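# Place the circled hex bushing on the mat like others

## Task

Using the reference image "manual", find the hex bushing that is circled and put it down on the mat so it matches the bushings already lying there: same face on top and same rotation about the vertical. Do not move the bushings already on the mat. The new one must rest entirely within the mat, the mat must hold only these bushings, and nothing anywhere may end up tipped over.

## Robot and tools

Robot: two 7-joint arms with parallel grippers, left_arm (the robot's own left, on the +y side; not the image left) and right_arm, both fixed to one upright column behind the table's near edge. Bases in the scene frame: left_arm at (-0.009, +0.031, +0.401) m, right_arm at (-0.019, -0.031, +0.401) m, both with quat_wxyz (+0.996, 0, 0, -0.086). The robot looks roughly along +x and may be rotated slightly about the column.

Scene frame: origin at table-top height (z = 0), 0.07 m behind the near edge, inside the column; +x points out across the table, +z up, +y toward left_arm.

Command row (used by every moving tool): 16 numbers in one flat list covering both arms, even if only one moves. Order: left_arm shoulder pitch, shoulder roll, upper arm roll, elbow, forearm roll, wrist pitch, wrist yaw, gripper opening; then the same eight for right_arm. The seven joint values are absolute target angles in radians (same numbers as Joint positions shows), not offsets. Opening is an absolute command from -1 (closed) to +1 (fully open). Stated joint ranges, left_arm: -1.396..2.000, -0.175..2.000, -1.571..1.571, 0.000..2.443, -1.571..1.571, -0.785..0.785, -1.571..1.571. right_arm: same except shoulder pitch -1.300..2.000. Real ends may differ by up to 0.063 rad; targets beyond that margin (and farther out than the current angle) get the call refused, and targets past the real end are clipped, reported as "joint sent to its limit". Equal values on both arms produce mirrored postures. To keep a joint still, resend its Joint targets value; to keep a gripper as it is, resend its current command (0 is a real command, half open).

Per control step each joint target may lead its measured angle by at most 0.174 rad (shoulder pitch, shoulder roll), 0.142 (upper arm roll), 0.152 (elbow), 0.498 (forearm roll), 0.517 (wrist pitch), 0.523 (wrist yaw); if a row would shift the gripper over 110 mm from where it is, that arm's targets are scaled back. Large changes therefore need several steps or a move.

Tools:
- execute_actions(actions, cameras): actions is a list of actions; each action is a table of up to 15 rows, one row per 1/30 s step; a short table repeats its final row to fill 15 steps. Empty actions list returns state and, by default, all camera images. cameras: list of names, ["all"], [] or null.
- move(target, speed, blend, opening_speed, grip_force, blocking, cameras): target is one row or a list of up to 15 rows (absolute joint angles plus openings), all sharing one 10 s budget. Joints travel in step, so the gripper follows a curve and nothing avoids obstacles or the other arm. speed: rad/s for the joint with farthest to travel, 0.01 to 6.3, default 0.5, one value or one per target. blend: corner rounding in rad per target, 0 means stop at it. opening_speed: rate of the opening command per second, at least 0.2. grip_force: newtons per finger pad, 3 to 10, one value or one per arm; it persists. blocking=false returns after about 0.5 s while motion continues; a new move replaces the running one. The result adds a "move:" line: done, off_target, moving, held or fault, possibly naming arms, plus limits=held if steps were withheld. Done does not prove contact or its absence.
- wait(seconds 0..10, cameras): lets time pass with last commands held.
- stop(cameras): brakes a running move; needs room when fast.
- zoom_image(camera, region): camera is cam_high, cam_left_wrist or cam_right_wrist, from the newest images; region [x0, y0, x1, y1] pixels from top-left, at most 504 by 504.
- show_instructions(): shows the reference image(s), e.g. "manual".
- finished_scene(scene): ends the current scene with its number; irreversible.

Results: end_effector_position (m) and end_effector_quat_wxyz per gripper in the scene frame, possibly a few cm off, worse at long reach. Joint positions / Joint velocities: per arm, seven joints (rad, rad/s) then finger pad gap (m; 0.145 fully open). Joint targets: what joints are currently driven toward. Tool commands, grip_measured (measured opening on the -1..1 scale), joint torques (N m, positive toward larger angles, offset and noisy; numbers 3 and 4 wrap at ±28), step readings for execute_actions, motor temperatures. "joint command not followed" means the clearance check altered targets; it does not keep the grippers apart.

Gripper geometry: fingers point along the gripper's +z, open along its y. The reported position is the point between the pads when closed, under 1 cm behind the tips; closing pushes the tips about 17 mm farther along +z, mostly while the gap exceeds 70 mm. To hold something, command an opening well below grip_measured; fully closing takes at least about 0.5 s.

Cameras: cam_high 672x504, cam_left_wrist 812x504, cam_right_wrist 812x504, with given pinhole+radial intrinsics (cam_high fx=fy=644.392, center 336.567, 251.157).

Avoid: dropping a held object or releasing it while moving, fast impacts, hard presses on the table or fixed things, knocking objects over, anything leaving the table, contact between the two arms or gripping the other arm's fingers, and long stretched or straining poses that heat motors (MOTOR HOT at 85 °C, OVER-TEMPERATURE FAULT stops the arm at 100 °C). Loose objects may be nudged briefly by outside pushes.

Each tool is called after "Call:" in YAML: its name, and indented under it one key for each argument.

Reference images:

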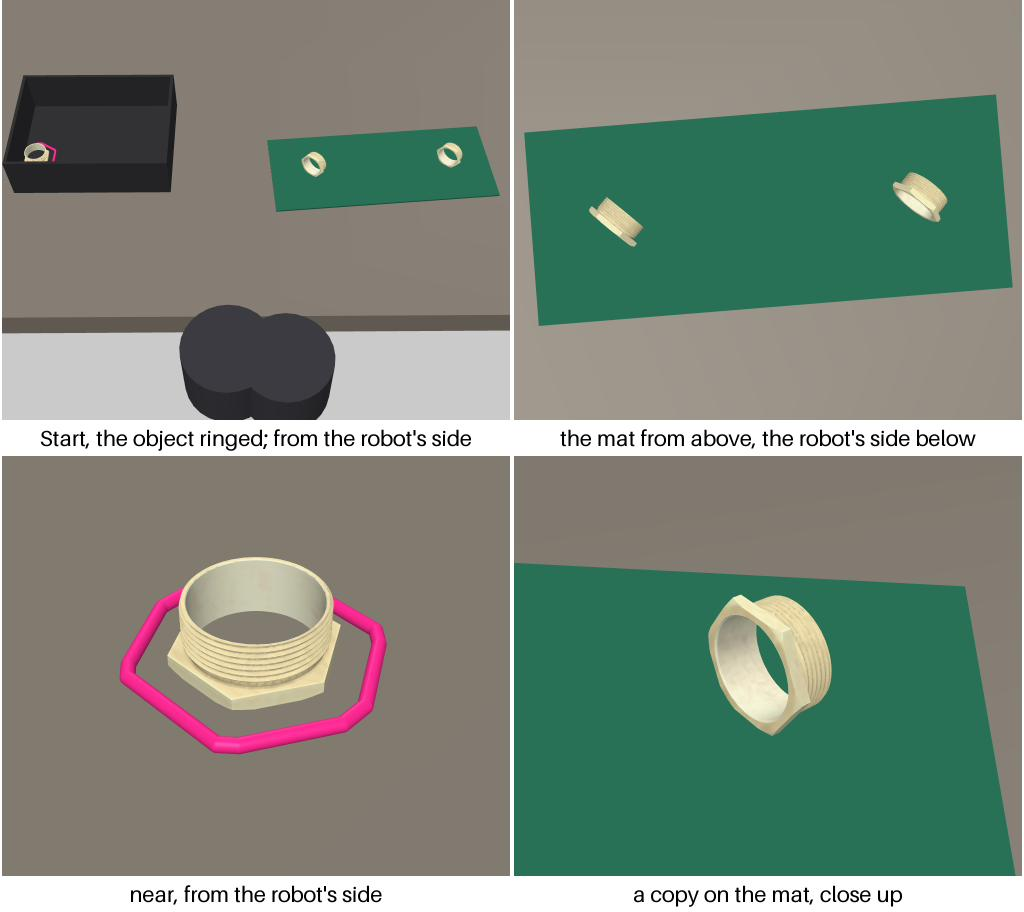

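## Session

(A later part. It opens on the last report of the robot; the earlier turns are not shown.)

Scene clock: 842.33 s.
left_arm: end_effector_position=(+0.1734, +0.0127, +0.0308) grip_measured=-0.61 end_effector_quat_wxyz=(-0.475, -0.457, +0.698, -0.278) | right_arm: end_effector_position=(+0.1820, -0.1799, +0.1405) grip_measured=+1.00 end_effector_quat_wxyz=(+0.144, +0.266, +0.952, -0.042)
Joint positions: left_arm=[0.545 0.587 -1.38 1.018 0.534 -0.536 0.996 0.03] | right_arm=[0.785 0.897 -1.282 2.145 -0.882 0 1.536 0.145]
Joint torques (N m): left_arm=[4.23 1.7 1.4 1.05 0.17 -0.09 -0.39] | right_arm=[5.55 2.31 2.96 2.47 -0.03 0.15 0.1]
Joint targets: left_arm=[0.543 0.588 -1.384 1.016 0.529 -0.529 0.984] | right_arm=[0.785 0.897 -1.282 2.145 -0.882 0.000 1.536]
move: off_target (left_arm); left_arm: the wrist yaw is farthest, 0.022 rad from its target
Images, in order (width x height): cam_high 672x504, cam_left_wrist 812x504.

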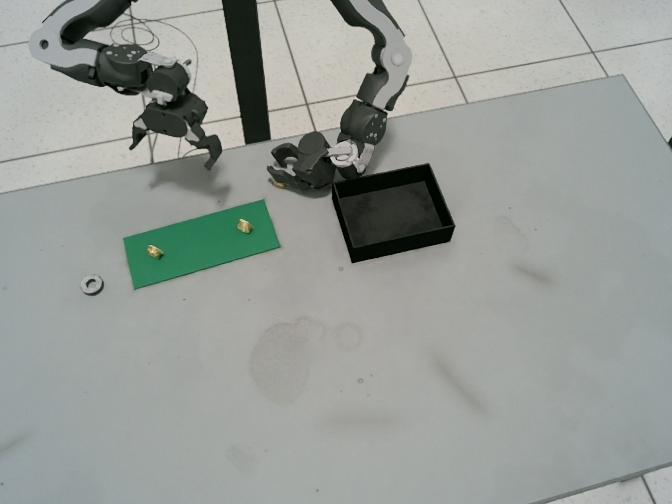

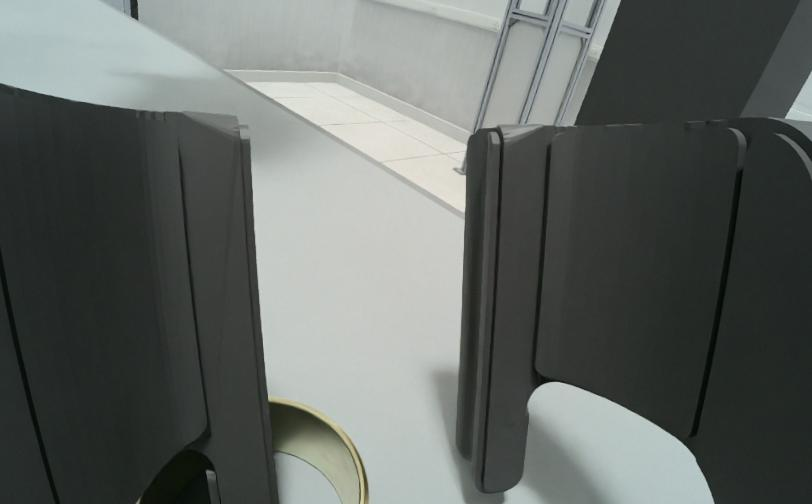

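Call:
move:
  target:
    - [0.56,0.68,-1.38,1.13,0.53,-0.5,0.98,-0.6,0.785,0.897,-1.282,2.145,-0.882,0,1.536,1]
    - [0.66,0.98,-1.337,1.543,0.6,-0.222,0.97,-0.6,0.785,0.897,-1.282,2.145,-0.882,0,1.536,1]
  speed: 0.3
  blend: [0.03,0]
  cameras: ["cam_high","cam_left_wrist"]

Call:
zoom_image:
  camera: "cam_high"
  region: [240, 140, 320, 220]

Scene clock: 890.63 s.
left_arm: end_effector_position=(+0.1872, +0.0532, +0.1098) grip_measured=-0.60 end_effector_quat_wxyz=(-0.428, -0.499, +0.706, -0.262) | right_arm: end_effector_position=(+0.1820, -0.1799, +0.1405) grip_measured=+1.00 end_effector_quat_wxyz=(+0.144, +0.266, +0.952, -0.042)
Joint positions: left_arm=[0.656 0.978 -1.343 1.54 0.596 -0.225 0.964 0.03] | right_arm=[0.785 0.897 -1.282 2.145 -0.882 0 1.536 0.145]
Joint torques (N m): left_arm=[5.21 2.89 3.96 2.24 0.53 -0.17 -0.09] | right_arm=[5.68 2.23 3 2.61 -0.04 0.14 0.11]
Joint targets: left_arm=[0.660 0.980 -1.338 1.543 0.600 -0.220 0.960] | right_arm=[0.785 0.897 -1.282 2.145 -0.882 0.000 1.536]
move: done
Images, in order (width x height): cam_high 672x504, cam_left_wrist 812x504.

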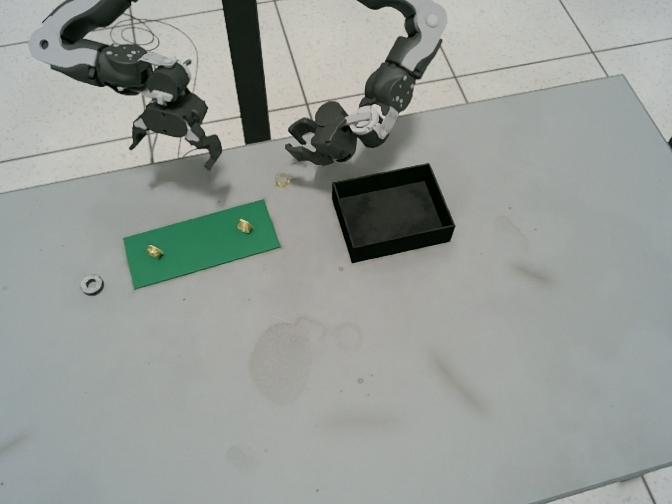

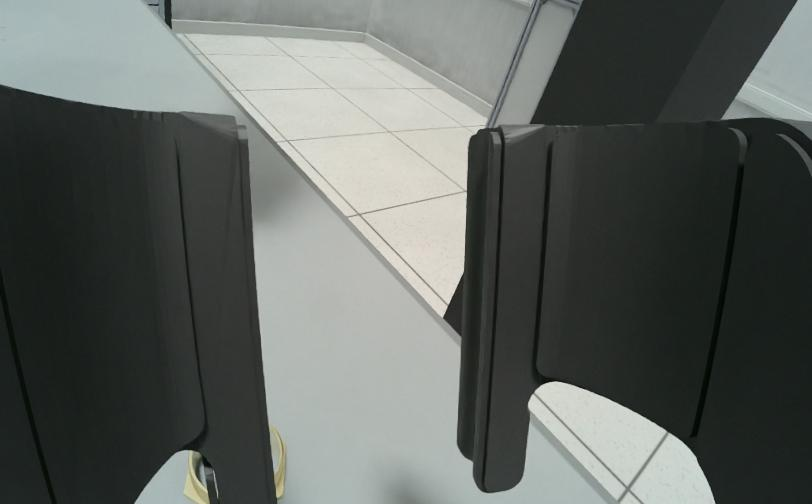

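Scaled by 6.300 from the camera's 672x504 image, which has a finer 960x720 frame.

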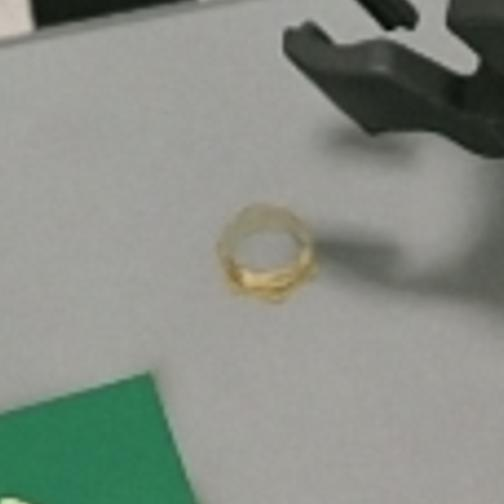

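Call:
move:
  target: [0.809,0.430,-1.436,1.785,-0.688,0.450,1.515,-0.2,0.785,0.897,-1.282,2.145,-0.882,0,1.536,1]
  speed: 0.7
  cameras: ["cam_high","cam_left_wrist"]

Call:
zoom_image:
  camera: "cam_high"
  region: [240, 120, 340, 220]

Scene clock: 971.13 s.
left_arm: end_effector_position=(+0.1880, +0.0022, +0.0880) grip_measured=-0.20 end_effector_quat_wxyz=(-0.002, -0.262, +0.965, -0.002) | right_arm: end_effector_position=(+0.1820, -0.1799, +0.1405) grip_measured=+1.00 end_effector_quat_wxyz=(+0.144, +0.266, +0.952, -0.042)
Joint positions: left_arm=[0.804 0.431 -1.429 1.779 -0.685 0.446 1.51 0.061] | right_arm=[0.785 0.897 -1.282 2.145 -0.882 0 1.536 0.145]
Joint torques (N m): left_arm=[6.08 -0.73 1.61 2.93 0 0.06 0.2] | right_arm=[5.6 2.25 2.91 2.58 -0.04 0.17 0.11]
Joint targets: left_arm=[0.809 0.430 -1.435 1.783 -0.687 0.449 1.514] | right_arm=[0.785 0.897 -1.282 2.145 -0.882 0.000 1.536]
move: done
Images, in order (width x height): cam_high 672x504, cam_left_wrist 812x504.

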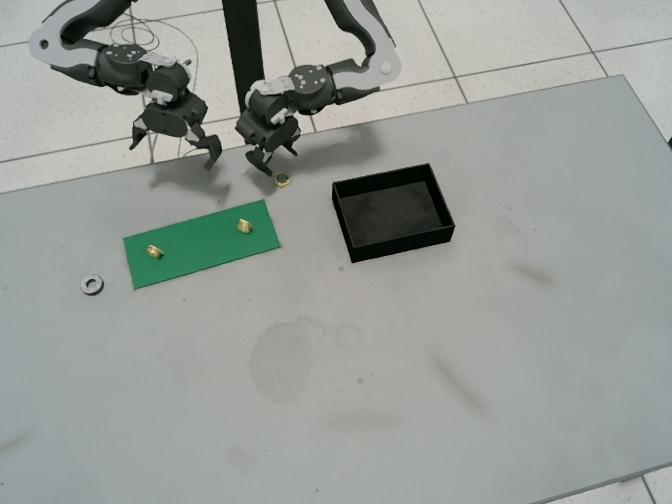

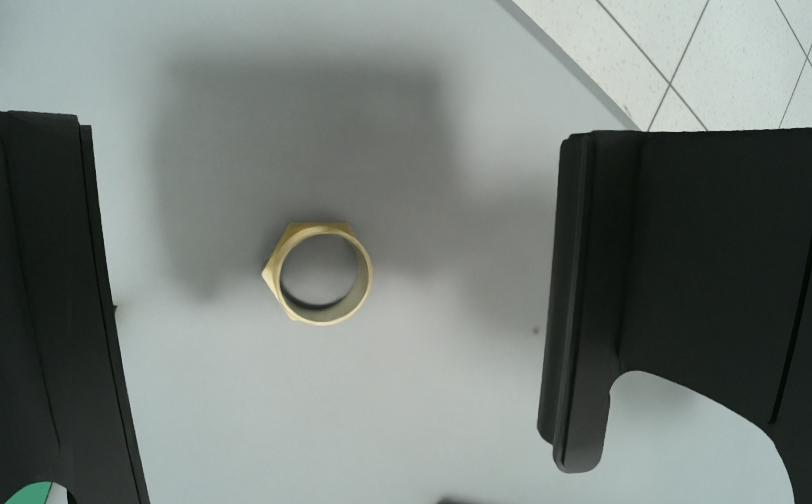

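Scaled by 5.040 from the camera's 672x504 image, which has a finer 960x720 frame.

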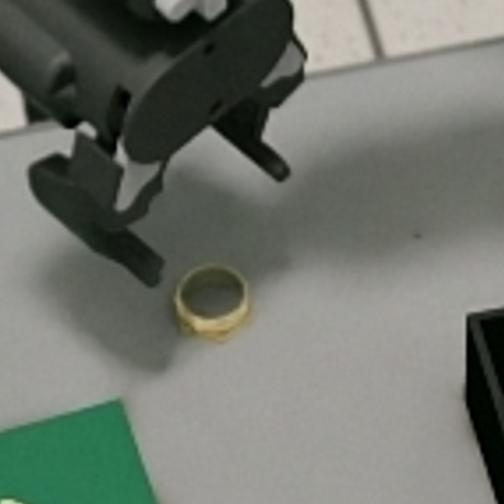

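Call:
move:
  target:
    - [0.72,0.38,-1.44,1.66,-0.735,0.385,1.41,-0.2,0.785,0.897,-1.282,2.145,-0.882,0,1.536,1]
    - [0.627,0.353,-1.44,1.515,-0.783,0.319,1.307,-0.2,0.785,0.897,-1.282,2.145,-0.882,0,1.536,1]
  speed: 0.25
  blend: [0.03,0]
  cameras: ["cam_high","cam_left_wrist"]

Call:
zoom_image:
  camera: "cam_high"
  region: [240, 120, 340, 220]

Scene clock: 1009.60 s.
left_arm: end_effector_position=(+0.1824, -0.0007, +0.0194) grip_measured=-0.20 end_effector_quat_wxyz=(-0.006, -0.257, +0.966, -0.002) | right_arm: end_effector_position=(+0.1820, -0.1799, +0.1405) grip_measured=+1.00 end_effector_quat_wxyz=(+0.144, +0.266, +0.952, -0.042)
Joint positions: left_arm=[0.629 0.355 -1.437 1.52 -0.782 0.323 1.312 0.061] | right_arm=[0.785 0.897 -1.282 2.145 -0.882 0 1.536 0.145]
Joint torques (N m): left_arm=[4.29 -1.25 1.61 1.77 -0.03 -0.21 -0.14] | right_arm=[5.68 2.23 3 2.56 -0.03 0.15 0.1]
Joint targets: left_arm=[0.627 0.353 -1.441 1.516 -0.783 0.319 1.308] | right_arm=[0.785 0.897 -1.282 2.145 -0.882 0.000 1.536]
move: done
Images, in order (width x height): cam_high 672x504, cam_left_wrist 812x504.

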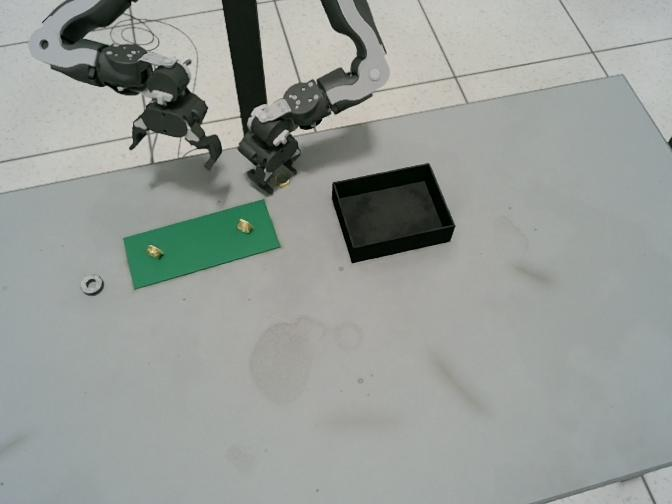

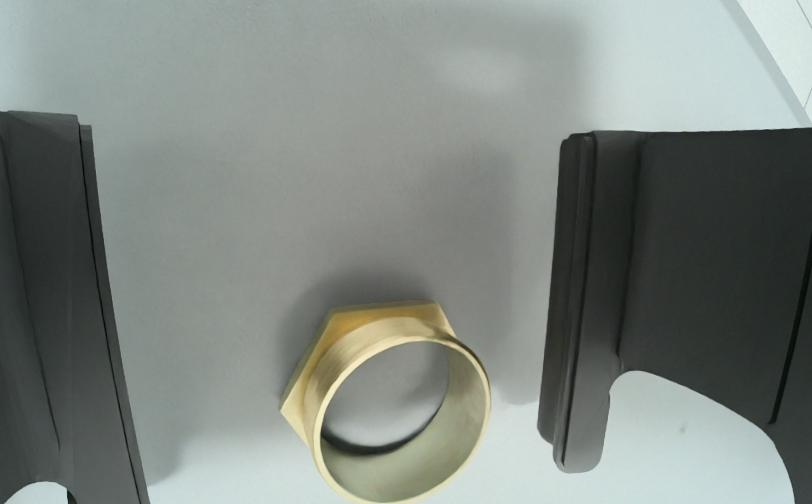

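Scaled by 5.040 from the camera's 672x504 image, which has a finer 960x720 frame.

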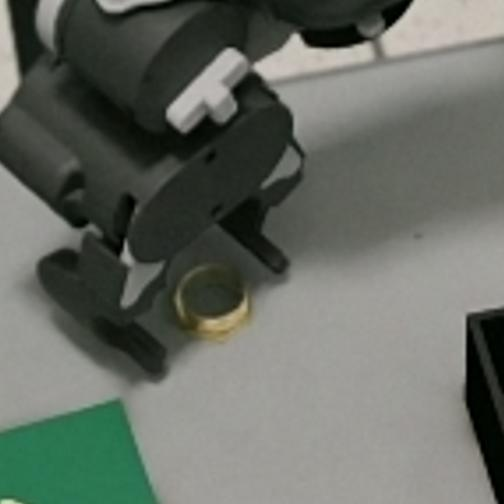

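Call:
move:
  target: [0.627,0.353,-1.44,1.515,-0.783,0.319,1.307,-1,0.785,0.897,-1.282,2.145,-0.882,0,1.536,1]
  opening_speed: 0.7
  cameras: ["cam_high","cam_left_wrist"]

Call:
zoom_image:
  camera: "cam_high"
  region: [240, 120, 340, 220]

Scene clock: 1016.70 s.
left_arm: end_effector_position=(+0.1825, -0.0010, +0.0194) grip_measured=-0.64 end_effector_quat_wxyz=(-0.006, -0.257, +0.966, -0.003) | right_arm: end_effector_position=(+0.1820, -0.1799, +0.1405) grip_measured=+1.00 end_effector_quat_wxyz=(+0.144, +0.266, +0.952, -0.042)
Joint positions: left_arm=[0.629 0.355 -1.437 1.52 -0.782 0.323 1.311 0.027] | right_arm=[0.785 0.897 -1.282 2.145 -0.882 0 1.536 0.145]
Joint torques (N m): left_arm=[4.31 -1.09 1.72 1.65 -0.01 -0.18 -0.1] | right_arm=[5.71 2.25 2.89 2.51 -0.02 0.15 0.11]
Joint targets: left_arm=[0.627 0.353 -1.440 1.515 -0.783 0.319 1.306] | right_arm=[0.785 0.897 -1.282 2.145 -0.882 0.000 1.536]
move: done
Images, in order (width x height): cam_high 672x504, cam_left_wrist 812x504.

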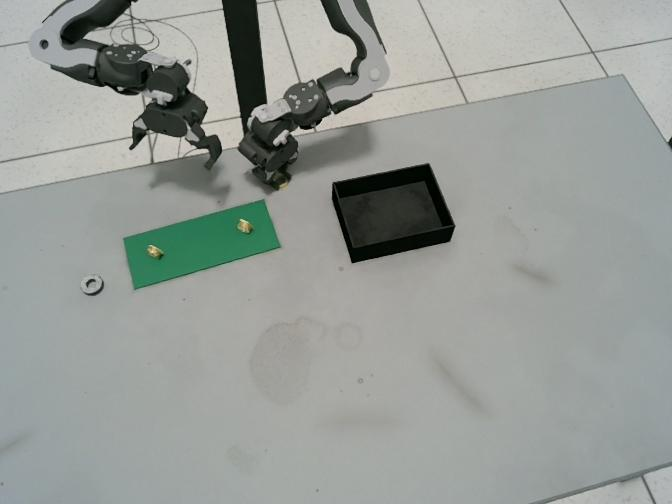

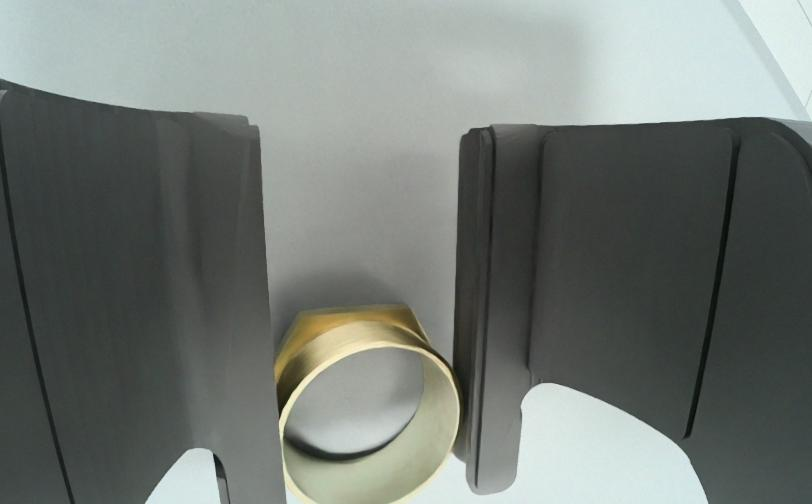

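Scaled by 5.040 from the camera's 672x504 image, which has a finer 960x720 frame.

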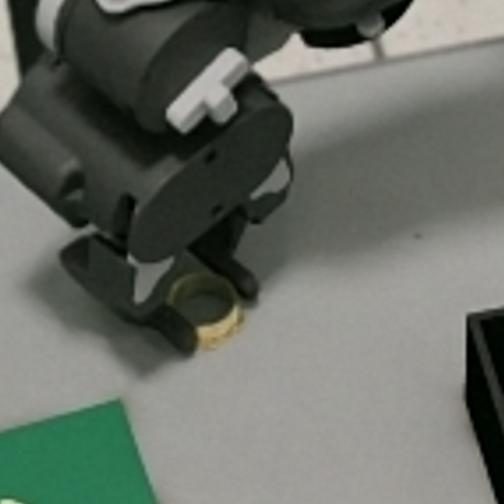

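Call:
move:
  target:
    - [0.78,0.43,-1.436,1.72,-0.7,0.42,1.47,-1,0.785,0.897,-1.282,2.145,-0.882,0,1.536,1]
    - [0.612,0.476,-1.359,1.056,0.186,-0.566,1.328,-1,0.785,0.897,-1.282,2.145,-0.882,0,1.536,1]
  speed: 0.5
  blend: [0.05,0]
  cameras: ["cam_high"]

Call:
zoom_image:
  camera: "cam_high"
  region: [240, 120, 340, 220]

Scene clock: 1052.40 s.
left_arm: end_effector_position=(+0.1365, +0.0273, +0.0285) grip_measured=-0.64 end_effector_quat_wxyz=(-0.459, -0.228, +0.850, -0.118) | right_arm: end_effector_position=(+0.1820, -0.1799, +0.1405) grip_measured=+1.00 end_effector_quat_wxyz=(+0.144, +0.266, +0.952, -0.042)
Joint positions: left_arm=[0.619 0.475 -1.36 1.061 0.194 -0.575 1.344 0.027] | right_arm=[0.785 0.897 -1.282 2.145 -0.882 0 1.536 0.145]
Joint torques (N m): left_arm=[3.63 0.78 2.45 0.85 0.12 -0.16 -0.2] | right_arm=[5.76 2.25 2.97 2.59 -0.04 0.13 0.1]
Joint targets: left_arm=[0.612 0.476 -1.358 1.056 0.186 -0.576 1.338] | right_arm=[0.785 0.897 -1.282 2.145 -0.882 0.000 1.536]
move: off_target (left_arm); left_arm: the wrist yaw is farthest, 0.016 rad from its target
Images, in order (width x height): cam_high 672x504.

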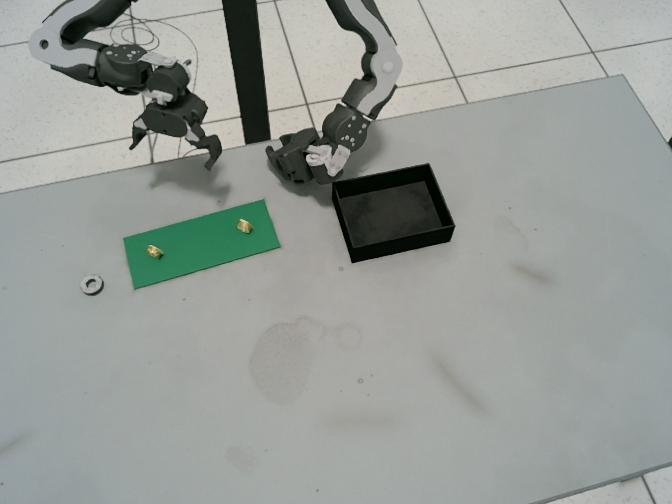

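Scaled by 5.040 from the camera's 672x504 image, which has a finer 960x720 frame.

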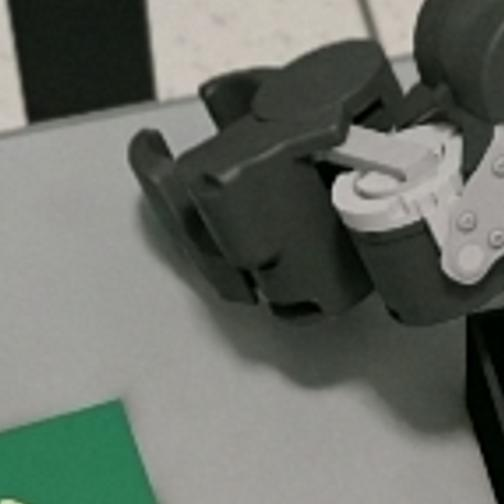

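Call:
move:
  target:
    - [0.582,0.4835,-1.345,0.93,0.350,-0.755,1.295,-1,0.785,0.897,-1.282,2.145,-0.882,0,1.536,1]
    - [0.582,0.4835,-1.345,0.93,0.350,-0.755,1.295,-0.4,0.785,0.897,-1.282,2.145,-0.882,0,1.536,1]
  speed: 0.25
  opening_speed: 0.5
  cameras: ["cam_high","cam_left_wrist"]

Scene clock: 1060.47 s.
left_arm: end_effector_position=(+0.1441, +0.0184, +0.0348) grip_measured=-0.40 end_effector_quat_wxyz=(-0.496, -0.252, +0.804, -0.209) | right_arm: end_effector_position=(+0.1820, -0.1799, +0.1405) grip_measured=+1.00 end_effector_quat_wxyz=(+0.144, +0.266, +0.952, -0.042)
Joint positions: left_arm=[0.592 0.482 -1.345 0.968 0.356 -0.726 1.298 0.045] | right_arm=[0.785 0.897 -1.282 2.145 -0.882 0 1.536 0.145]
Joint torques (N m): left_arm=[2.65 1.23 1.99 -2.36 0.13 -0.65 -0.18] | right_arm=[5.58 2.25 2.99 2.56 -0.02 0.14 0.11]
Joint targets: left_arm=[0.582 0.483 -1.345 0.946 0.349 -0.744 1.294] | right_arm=[0.785 0.897 -1.282 2.145 -0.882 0.000 1.536]
move: off_target (left_arm); target 2's new numbers were sent with left_arm's elbow 0.038 rad from that target; left_arm: the elbow is farthest, 0.038 rad from its target
Images, in order (width x height): cam_high 672x504, cam_left_wrist 812x504.

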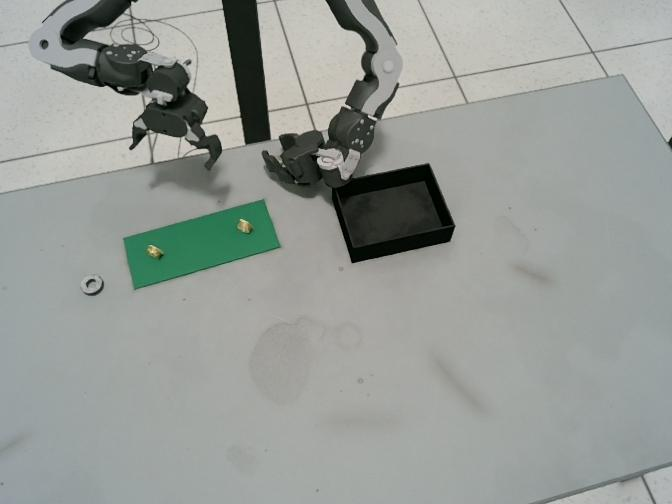

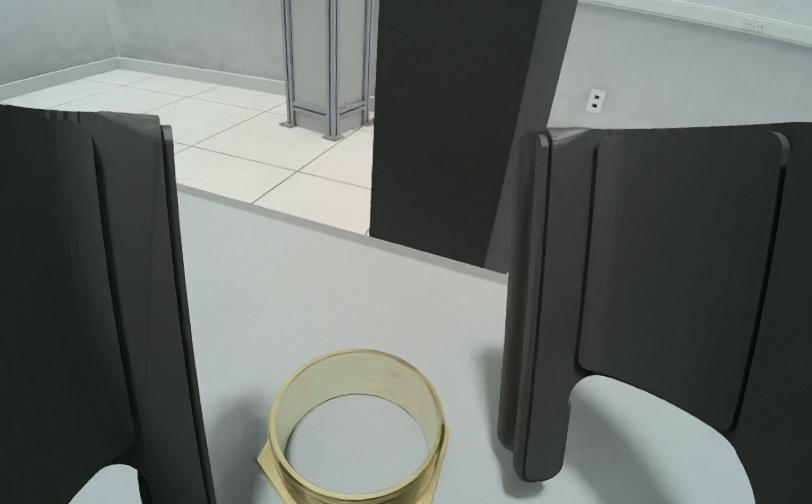

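Call:
move:
  target:
    - [0.592,0.485,-1.345,0.98,0.345,-0.72,1.295,-0.1,0.785,0.897,-1.282,2.145,-0.882,0,1.536,1]
    - [0.62,0.53,-1.345,1.2,0.3,-0.62,1.32,-0.1,0.785,0.897,-1.282,2.145,-0.882,0,1.536,1]
    - [0.667,0.48,-1.44,1.966,-0.83,0.52,1.54,-0.2,0.785,0.897,-1.282,2.145,-0.882,0,1.536,1]
  speed: 0.5
  blend: [0,0.05,0]
  cameras: ["cam_high","cam_left_wrist"]

Call:
zoom_image:
  camera: "cam_high"
  region: [240, 120, 340, 220]

Scene clock: 1108.70 s.
left_arm: end_effector_position=(+0.1462, +0.0098, +0.0834) grip_measured=-0.20 end_effector_quat_wxyz=(-0.006, -0.246, +0.969, -0.017) | right_arm: end_effector_position=(+0.1820, -0.1799, +0.1405) grip_measured=+1.00 end_effector_quat_wxyz=(+0.144, +0.266, +0.952, -0.042)
Joint positions: left_arm=[0.662 0.481 -1.435 1.946 -0.828 0.505 1.527 0.061] | right_arm=[0.785 0.897 -1.282 2.145 -0.882 0 1.536 0.145]
Joint torques (N m): left_arm=[5.21 -0.67 1.24 3.3 -0.02 0.04 0.19] | right_arm=[5.53 2.25 2.89 2.52 -0.04 0.13 0.09]
Motor temperatures (°C): left_arm=[28 28 26 29 29 28 29] | right_arm=[29 29 28 31 27 28 29]
Joint targets: left_arm=[0.667 0.480 -1.440 1.951 -0.830 0.509 1.531] | right_arm=[0.785 0.897 -1.282 2.145 -0.882 0.000 1.536]
move: off_target (left_arm); target 3's new numbers were sent with left_arm's elbow 0.020 rad from that target; left_arm: the elbow is farthest, 0.020 rad from its target
Images, in order (width x height): cam_high 672x504, cam_left_wrist 812x504.

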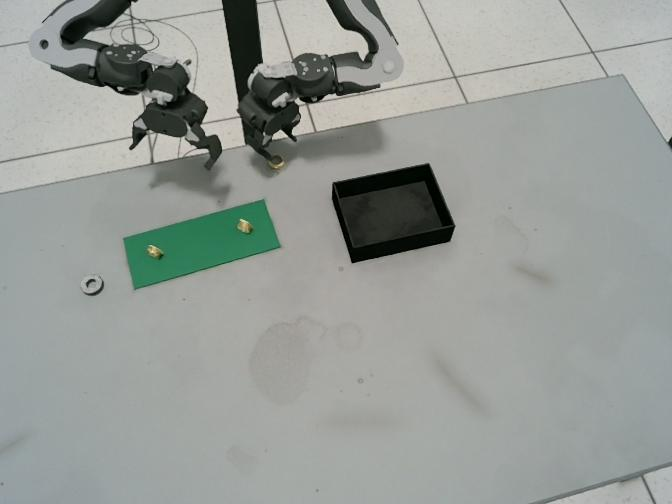

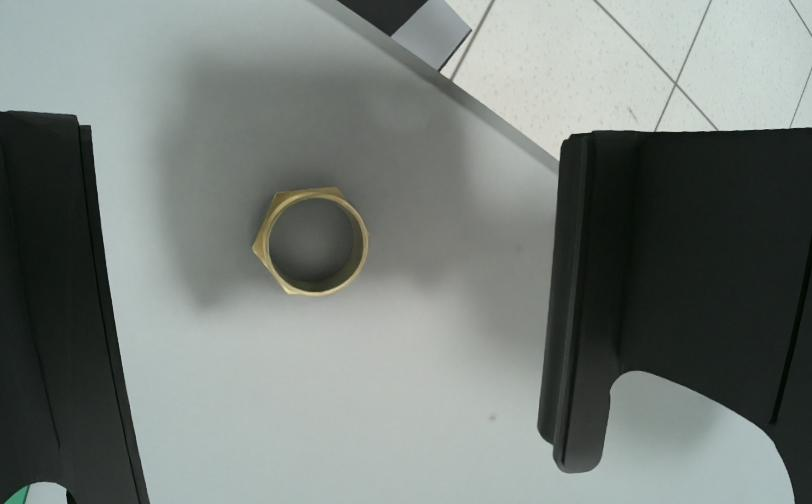

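Scaled by 5.040 from the camera's 672x504 image, which has a finer 960x720 frame.

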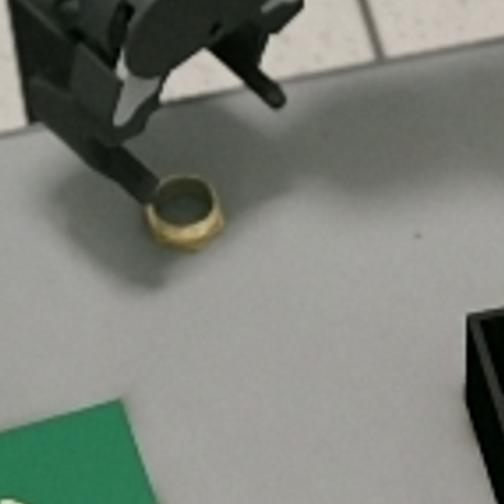

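Call:
move:
  target:
    - [0.58,0.42,-1.45,1.82,-0.88,0.475,1.45,-0.2,0.785,0.897,-1.282,2.145,-0.882,0,1.536,1]
    - [0.495,0.381,-1.453,1.675,-0.928,0.441,1.356,-0.2,0.785,0.897,-1.282,2.145,-0.882,0,1.536,1]
  speed: 0.3
  blend: [0.03,0]
  cameras: ["cam_high","cam_left_wrist"]

Call:
zoom_image:
  camera: "cam_high"
  region: [240, 120, 340, 220]

Scene clock: 1123.30 s.
left_arm: end_effector_position=(+0.1372, +0.0029, +0.0198) grip_measured=-0.20 end_effector_quat_wxyz=(-0.002, -0.263, +0.965, -0.004) | right_arm: end_effector_position=(+0.1820, -0.1799, +0.1405) grip_measured=+1.00 end_effector_quat_wxyz=(+0.144, +0.266, +0.952, -0.042)
Joint positions: left_arm=[0.497 0.383 -1.449 1.679 -0.926 0.455 1.361 0.061] | right_arm=[0.785 0.897 -1.282 2.145 -0.882 0 1.536 0.145]
Joint torques (N m): left_arm=[3.42 -1.36 1.26 1.94 -0.02 -0.2 -0.14] | right_arm=[5.66 2.28 2.93 2.58 -0.04 0.15 0.09]
Joint targets: left_arm=[0.495 0.381 -1.452 1.675 -0.928 0.451 1.357] | right_arm=[0.785 0.897 -1.282 2.145 -0.882 0.000 1.536]
move: off_target (left_arm); left_arm: the wrist pitch is farthest, 0.014 rad from its target
Images, in order (width x height): cam_high 672x504, cam_left_wrist 812x504.

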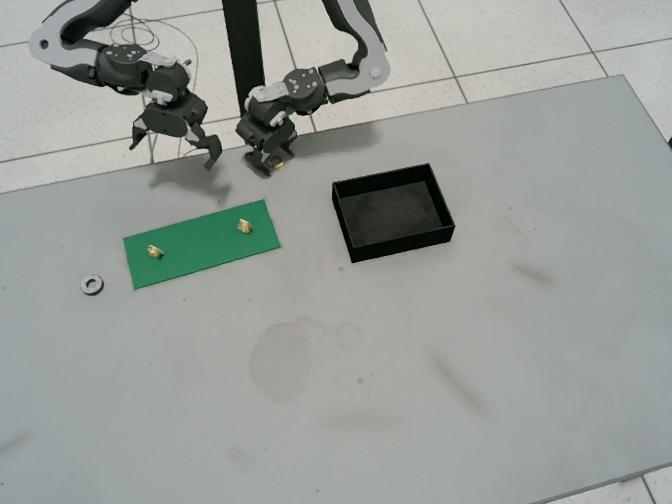

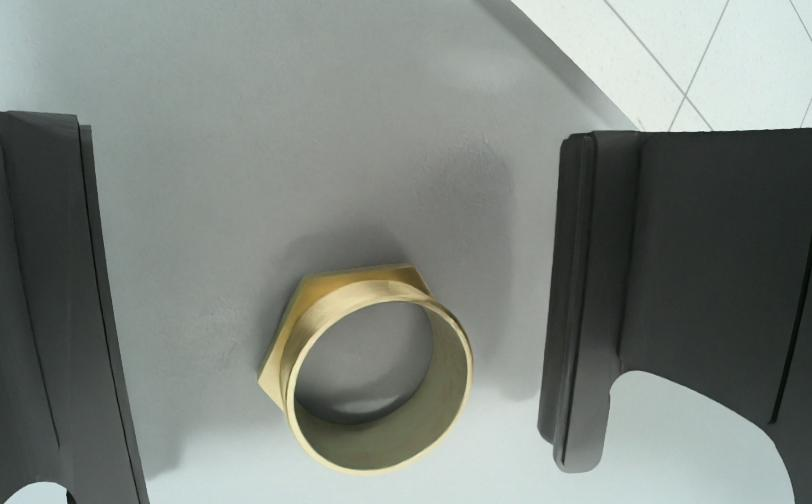

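Scaled by 5.040 from the camera's 672x504 image, which has a finer 960x720 frame.

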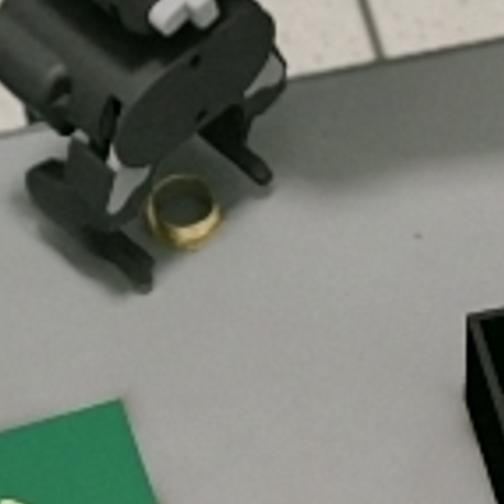

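Call:
move:
  target:
    - [0.495,0.381,-1.453,1.675,-0.928,0.441,1.356,-1,0.785,0.897,-1.282,2.145,-0.882,0,1.536,1]
    - [0.62,0.43,-1.45,1.85,-0.8,0.48,1.45,-1,0.785,0.897,-1.282,2.145,-0.882,0,1.536,1]
    - [0.612,0.50,-1.359,1.13,0.186,-0.566,1.328,-1,0.785,0.897,-1.282,2.145,-0.882,0,1.536,1]
    - [0.585,0.4835,-1.345,0.99,0.350,-0.765,1.295,-1,0.785,0.897,-1.282,2.145,-0.882,0,1.536,1]
  speed: [0.5,0.5,0.5,0.2]
  blend: [0,0.1,0.03,0]
  opening_speed: 1
  cameras: ["cam_high","cam_left_wrist"]

Call:
move:
  target: [0.565,0.4735,-1.345,0.93,0.380,-0.765,1.295,-1,0.785,0.897,-1.282,2.145,-0.882,0,1.536,1]
  speed: 0.08
  grip_force: 3
  cameras: ["cam_high","cam_left_wrist"]

Call:
zoom_image:
  camera: "cam_high"
  region: [240, 120, 340, 220]

Scene clock: 1143.23 s.
left_arm: end_effector_position=(+0.1370, +0.0193, +0.0372) grip_measured=-0.64 end_effector_quat_wxyz=(-0.499, -0.223, +0.810, -0.210) | right_arm: end_effector_position=(+0.1820, -0.1799, +0.1405) grip_measured=+1.00 end_effector_quat_wxyz=(+0.144, +0.266, +0.952, -0.042)
Joint positions: left_arm=[0.589 0.486 -1.351 0.994 0.344 -0.76 1.309 0.027] | right_arm=[0.785 0.897 -1.282 2.145 -0.882 0 1.536 0.145]
Joint torques (N m): left_arm=[4.13 0.38 3.11 1.14 0.52 -0.28 -0.23] | right_arm=[5.68 2.28 2.95 2.63 -0.04 0.18 0.11]
Joint targets: left_arm=[0.585 0.484 -1.346 0.991 0.349 -0.765 1.304] | right_arm=[0.785 0.897 -1.282 2.145 -0.882 0.000 1.536]
move: off_target (left_arm); blend cut to 0.0875 rad at target 2; left_arm: the wrist yaw is farthest, 0.014 rad from its target
Images, in order (width x height): cam_high 672x504, cam_left_wrist 812x504.

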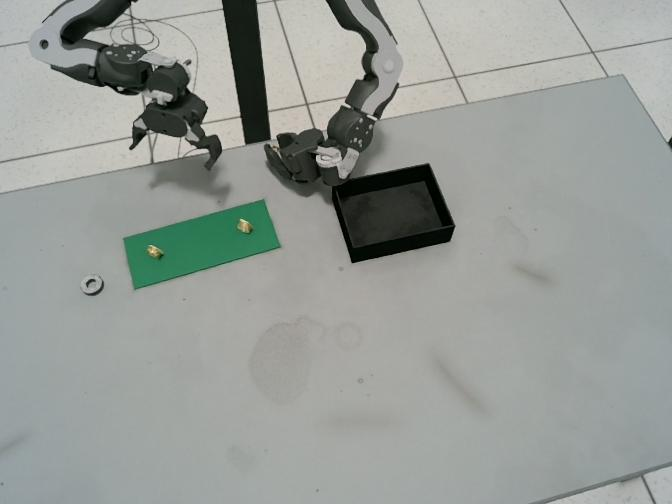

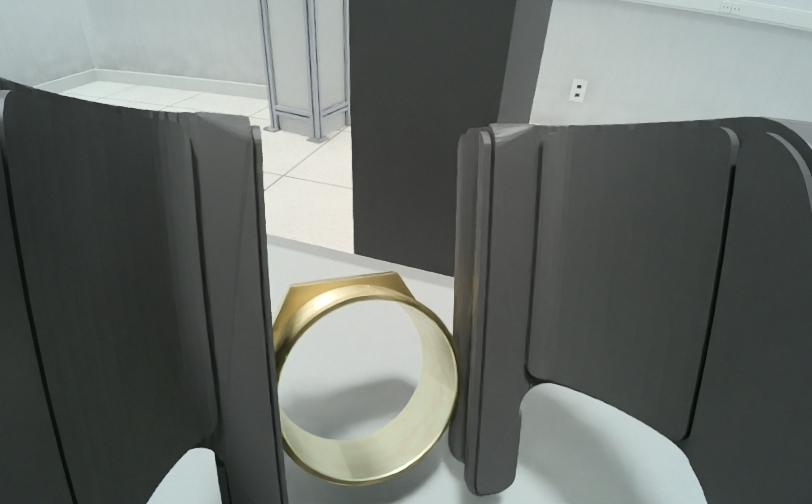

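Scene clock: 1144.27 s.
left_arm: end_effector_position=(+0.1403, +0.0144, +0.0388) grip_measured=-0.64 end_effector_quat_wxyz=(-0.507, -0.244, +0.795, -0.227) | right_arm: end_effector_position=(+0.1820, -0.1799, +0.1405) grip_measured=+1.00 end_effector_quat_wxyz=(+0.144, +0.266, +0.952, -0.042)
Joint positions: left_arm=[0.58 0.481 -1.34 0.972 0.384 -0.757 1.298 0.027] | right_arm=[0.785 0.897 -1.282 2.145 -0.882 0 1.536 0.145]
Joint torques (N m): left_arm=[1.75 -0.57 1.14 -3.29 0.29 -0.34 -0.25] | right_arm=[5.71 2.28 2.96 2.55 -0.03 0.13 0.1]
Joint targets: left_arm=[0.565 0.474 -1.344 0.945 0.381 -0.764 1.294] | right_arm=[0.785 0.897 -1.282 2.145 -0.882 0.000 1.536]
grip_force (N): 3, 3
move: off_target (left_arm); left_arm: the elbow is farthest, 0.042 rad from its target
Images, in order (width x height): cam_high 672x504, cam_left_wrist 812x504.

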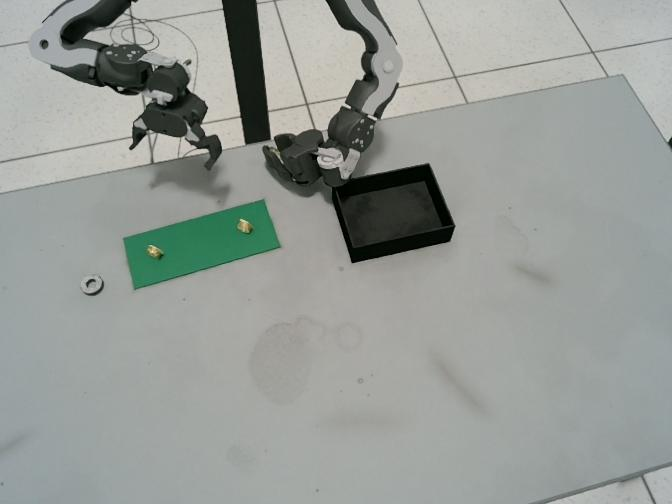

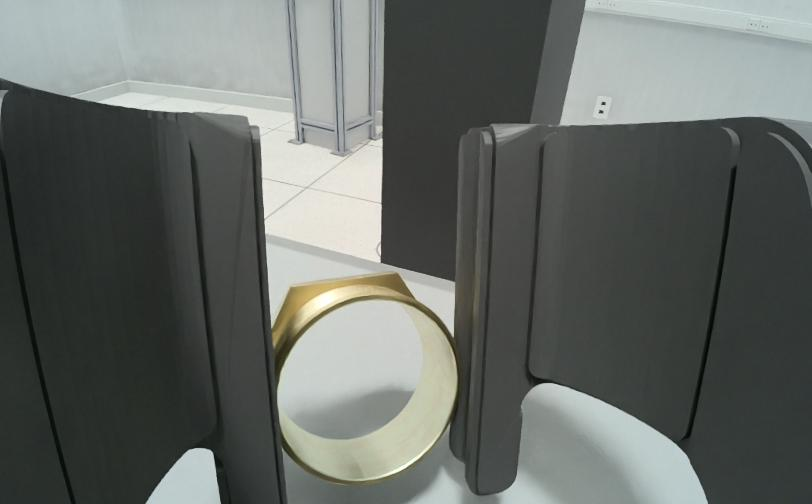

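Scaled by 5.040 from the camera's 672x504 image, which has a finer 960x720 frame.

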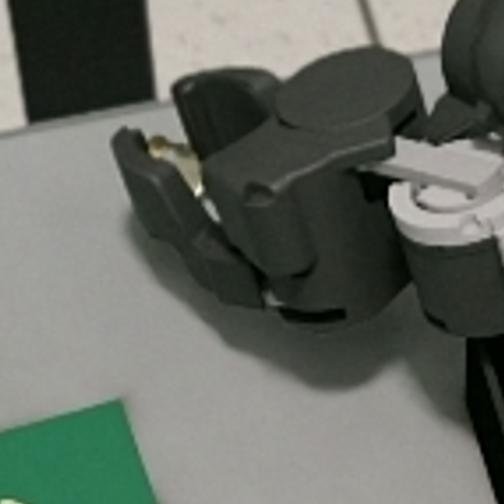

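Call:
move:
  target:
    - [0.60,0.50,-1.345,1.08,0.33,-0.70,1.28,-1,0.785,0.897,-1.282,2.145,-0.882,0,1.536,1]
    - [0.617,0.581,-1.334,1.232,0.117,-0.486,1.165,-1,0.785,0.897,-1.282,2.145,-0.882,0,1.536,1]
  speed: 0.3
  grip_force: 8
  blend: [0.05,0]

Call:
move:
  target: [0.582,0.505,-1.334,1.07,0.117,-0.486,1.165,-1,0.785,0.897,-1.282,2.145,-0.882,0,1.536,1]
  speed: 0.08
  grip_force: 3
  cameras: ["cam_high","cam_left_wrist"]

Call:
zoom_image:
  camera: "cam_high"
  region: [240, 120, 340, 220]

Scene clock: 1178.07 s.
left_arm: end_effector_position=(+0.1522, +0.0244, +0.0353) grip_measured=-0.64 end_effector_quat_wxyz=(-0.405, -0.269, +0.857, -0.170) | right_arm: end_effector_position=(+0.1820, -0.1799, +0.1405) grip_measured=+1.00 end_effector_quat_wxyz=(+0.144, +0.266, +0.952, -0.042)
Joint positions: left_arm=[0.612 0.579 -1.34 1.212 0.12 -0.492 1.165 0.027] | right_arm=[0.785 0.897 -1.282 2.145 -0.882 0 1.536 0.145]
Joint torques (N m): left_arm=[5.95 1.25 3.47 2.66 0.28 -0.07 -0.19] | right_arm=[5.68 2.36 2.99 2.56 -0.04 0.15 0.11]
Joint targets: left_arm=[0.617 0.581 -1.335 1.216 0.117 -0.487 1.161] | right_arm=[0.785 0.897 -1.282 2.145 -0.882 0.000 1.536]
grip_force (N): 8, 8
move: off_target (left_arm); left_arm: the elbow is farthest, 0.020 rad from its target

Scene clock: 1180.13 s.
left_arm: end_effector_position=(+0.1536, +0.0172, +0.0275) grip_measured=-0.63 end_effector_quat_wxyz=(-0.428, -0.290, +0.840, -0.168) | right_arm: end_effector_position=(+0.1820, -0.1799, +0.1405) grip_measured=+1.00 end_effector_quat_wxyz=(+0.144, +0.266, +0.952, -0.042)
Joint positions: left_arm=[0.599 0.514 -1.323 1.098 0.166 -0.512 1.199 0.028] | right_arm=[0.785 0.897 -1.282 2.145 -0.882 0 1.536 0.145]
Joint torques (N m): left_arm=[1.31 -0.83 0.5 -0.64 -0.92 0.26 -0.95] | right_arm=[5.66 2.25 2.96 2.56 -0.03 0.13 0.11]
Joint targets: left_arm=[0.582 0.505 -1.332 1.085 0.127 -0.496 1.171] | right_arm=[0.785 0.897 -1.282 2.145 -0.882 0.000 1.536]
grip_force (N): 3, 3
move: off_target (left_arm); left_arm: the forearm roll is farthest, 0.049 rad from its target
Images, in order (width x height): cam_high 672x504, cam_left_wrist 812x504.

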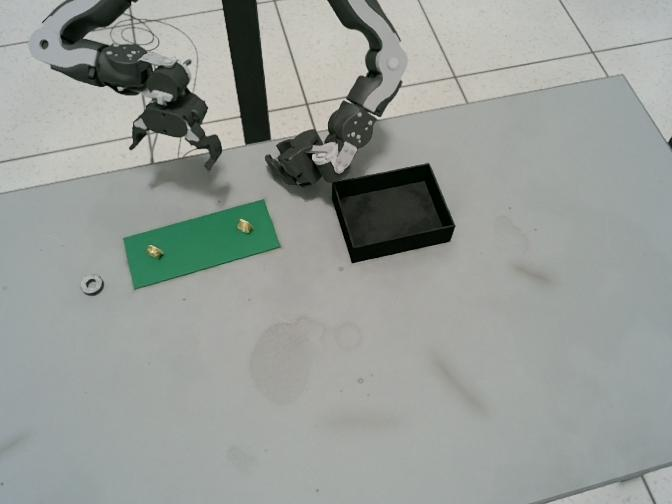

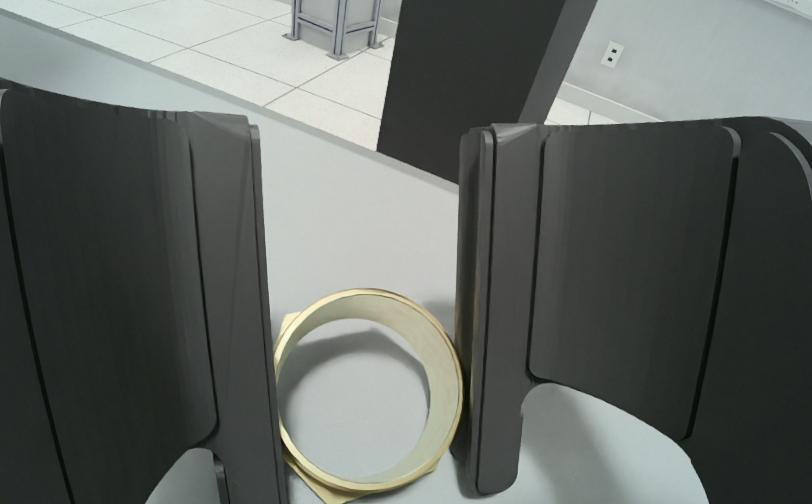

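Scaled by 5.040 from the camera's 672x504 image, which has a finer 960x720 frame.

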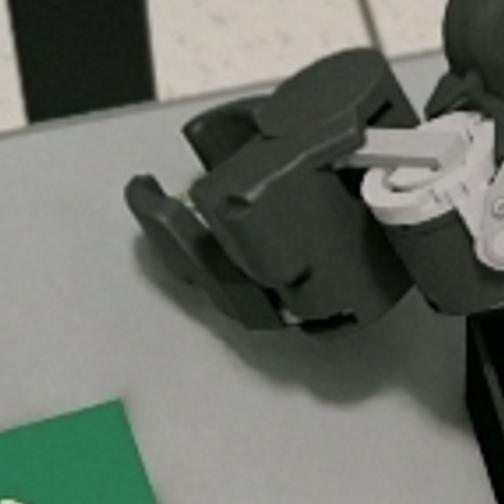

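Call:
move:
  target:
    - [0.60,0.515,-1.325,1.10,0.15,-0.51,1.185,-0.2,0.785,0.897,-1.282,2.145,-0.882,0,1.536,1]
    - [0.62,0.56,-1.345,1.3,0.1,-0.45,1.22,-0.2,0.785,0.897,-1.282,2.145,-0.882,0,1.536,1]
    - [0.667,0.48,-1.44,1.93,-0.83,0.52,1.54,-0.2,0.785,0.897,-1.282,2.145,-0.882,0,1.536,1]
  speed: 0.5
  blend: [0,0.05,0]
  grip_force: 10
  opening_speed: 0.6
  cameras: ["cam_high","cam_left_wrist"]

Call:
zoom_image:
  camera: "cam_high"
  region: [240, 120, 340, 220]

Scene clock: 1228.83 s.
left_arm: end_effector_position=(+0.1530, +0.0143, +0.0774) grip_measured=-0.20 end_effector_quat_wxyz=(+0.003, -0.264, +0.964, -0.006) | right_arm: end_effector_position=(+0.1820, -0.1799, +0.1405) grip_measured=+1.00 end_effector_quat_wxyz=(+0.144, +0.266, +0.952, -0.042)
Joint positions: left_arm=[0.662 0.481 -1.437 1.911 -0.839 0.522 1.525 0.061] | right_arm=[0.785 0.897 -1.282 2.145 -0.882 0 1.536 0.145]
Joint torques (N m): left_arm=[5.29 -0.57 1.33 3.33 -0.02 0.05 0.18] | right_arm=[5.63 2.28 3 2.55 -0.04 0.14 0.11]
Joint targets: left_arm=[0.667 0.480 -1.442 1.915 -0.840 0.526 1.530] | right_arm=[0.785 0.897 -1.282 2.145 -0.882 0.000 1.536]
move: off_target (left_arm); left_arm: the elbow is farthest, 0.019 rad from its target
Images, in order (width x height): cam_high 672x504, cam_left_wrist 812x504.

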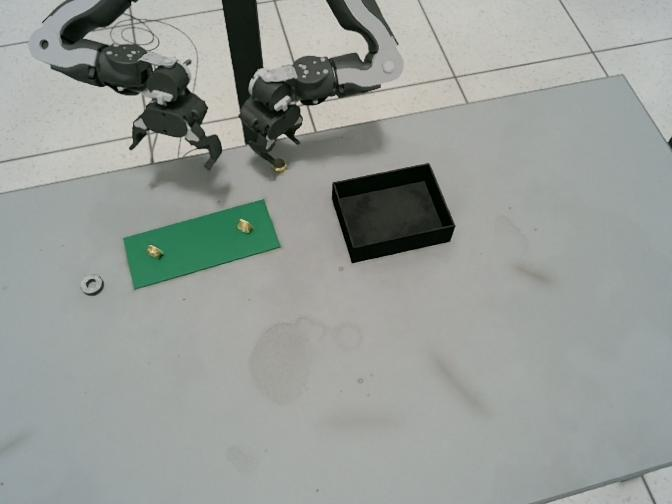

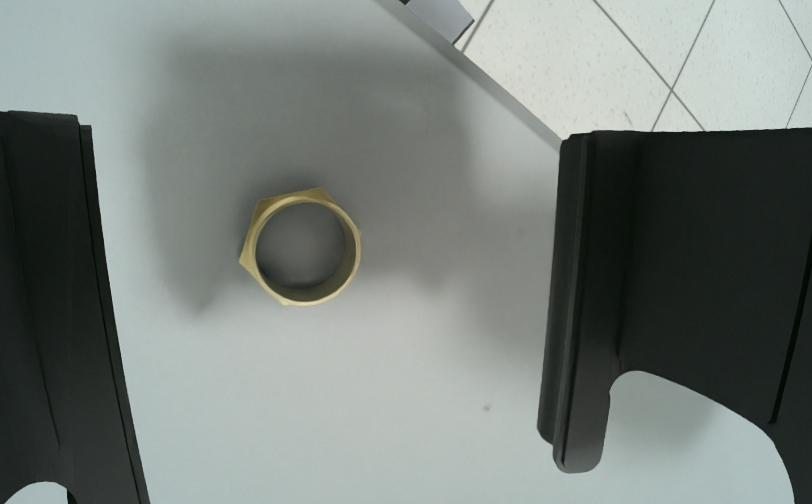

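Scaled by 5.040 from the camera's 672x504 image, which has a finer 960x720 frame.

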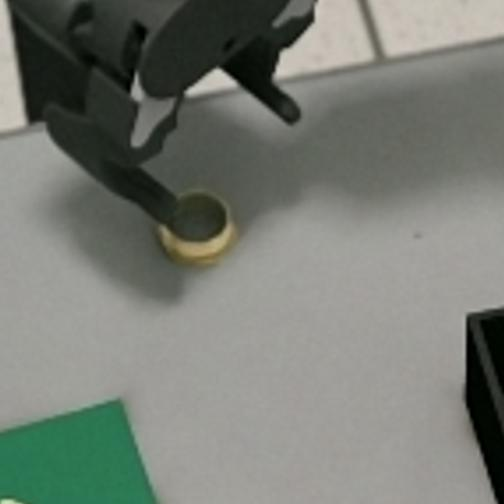

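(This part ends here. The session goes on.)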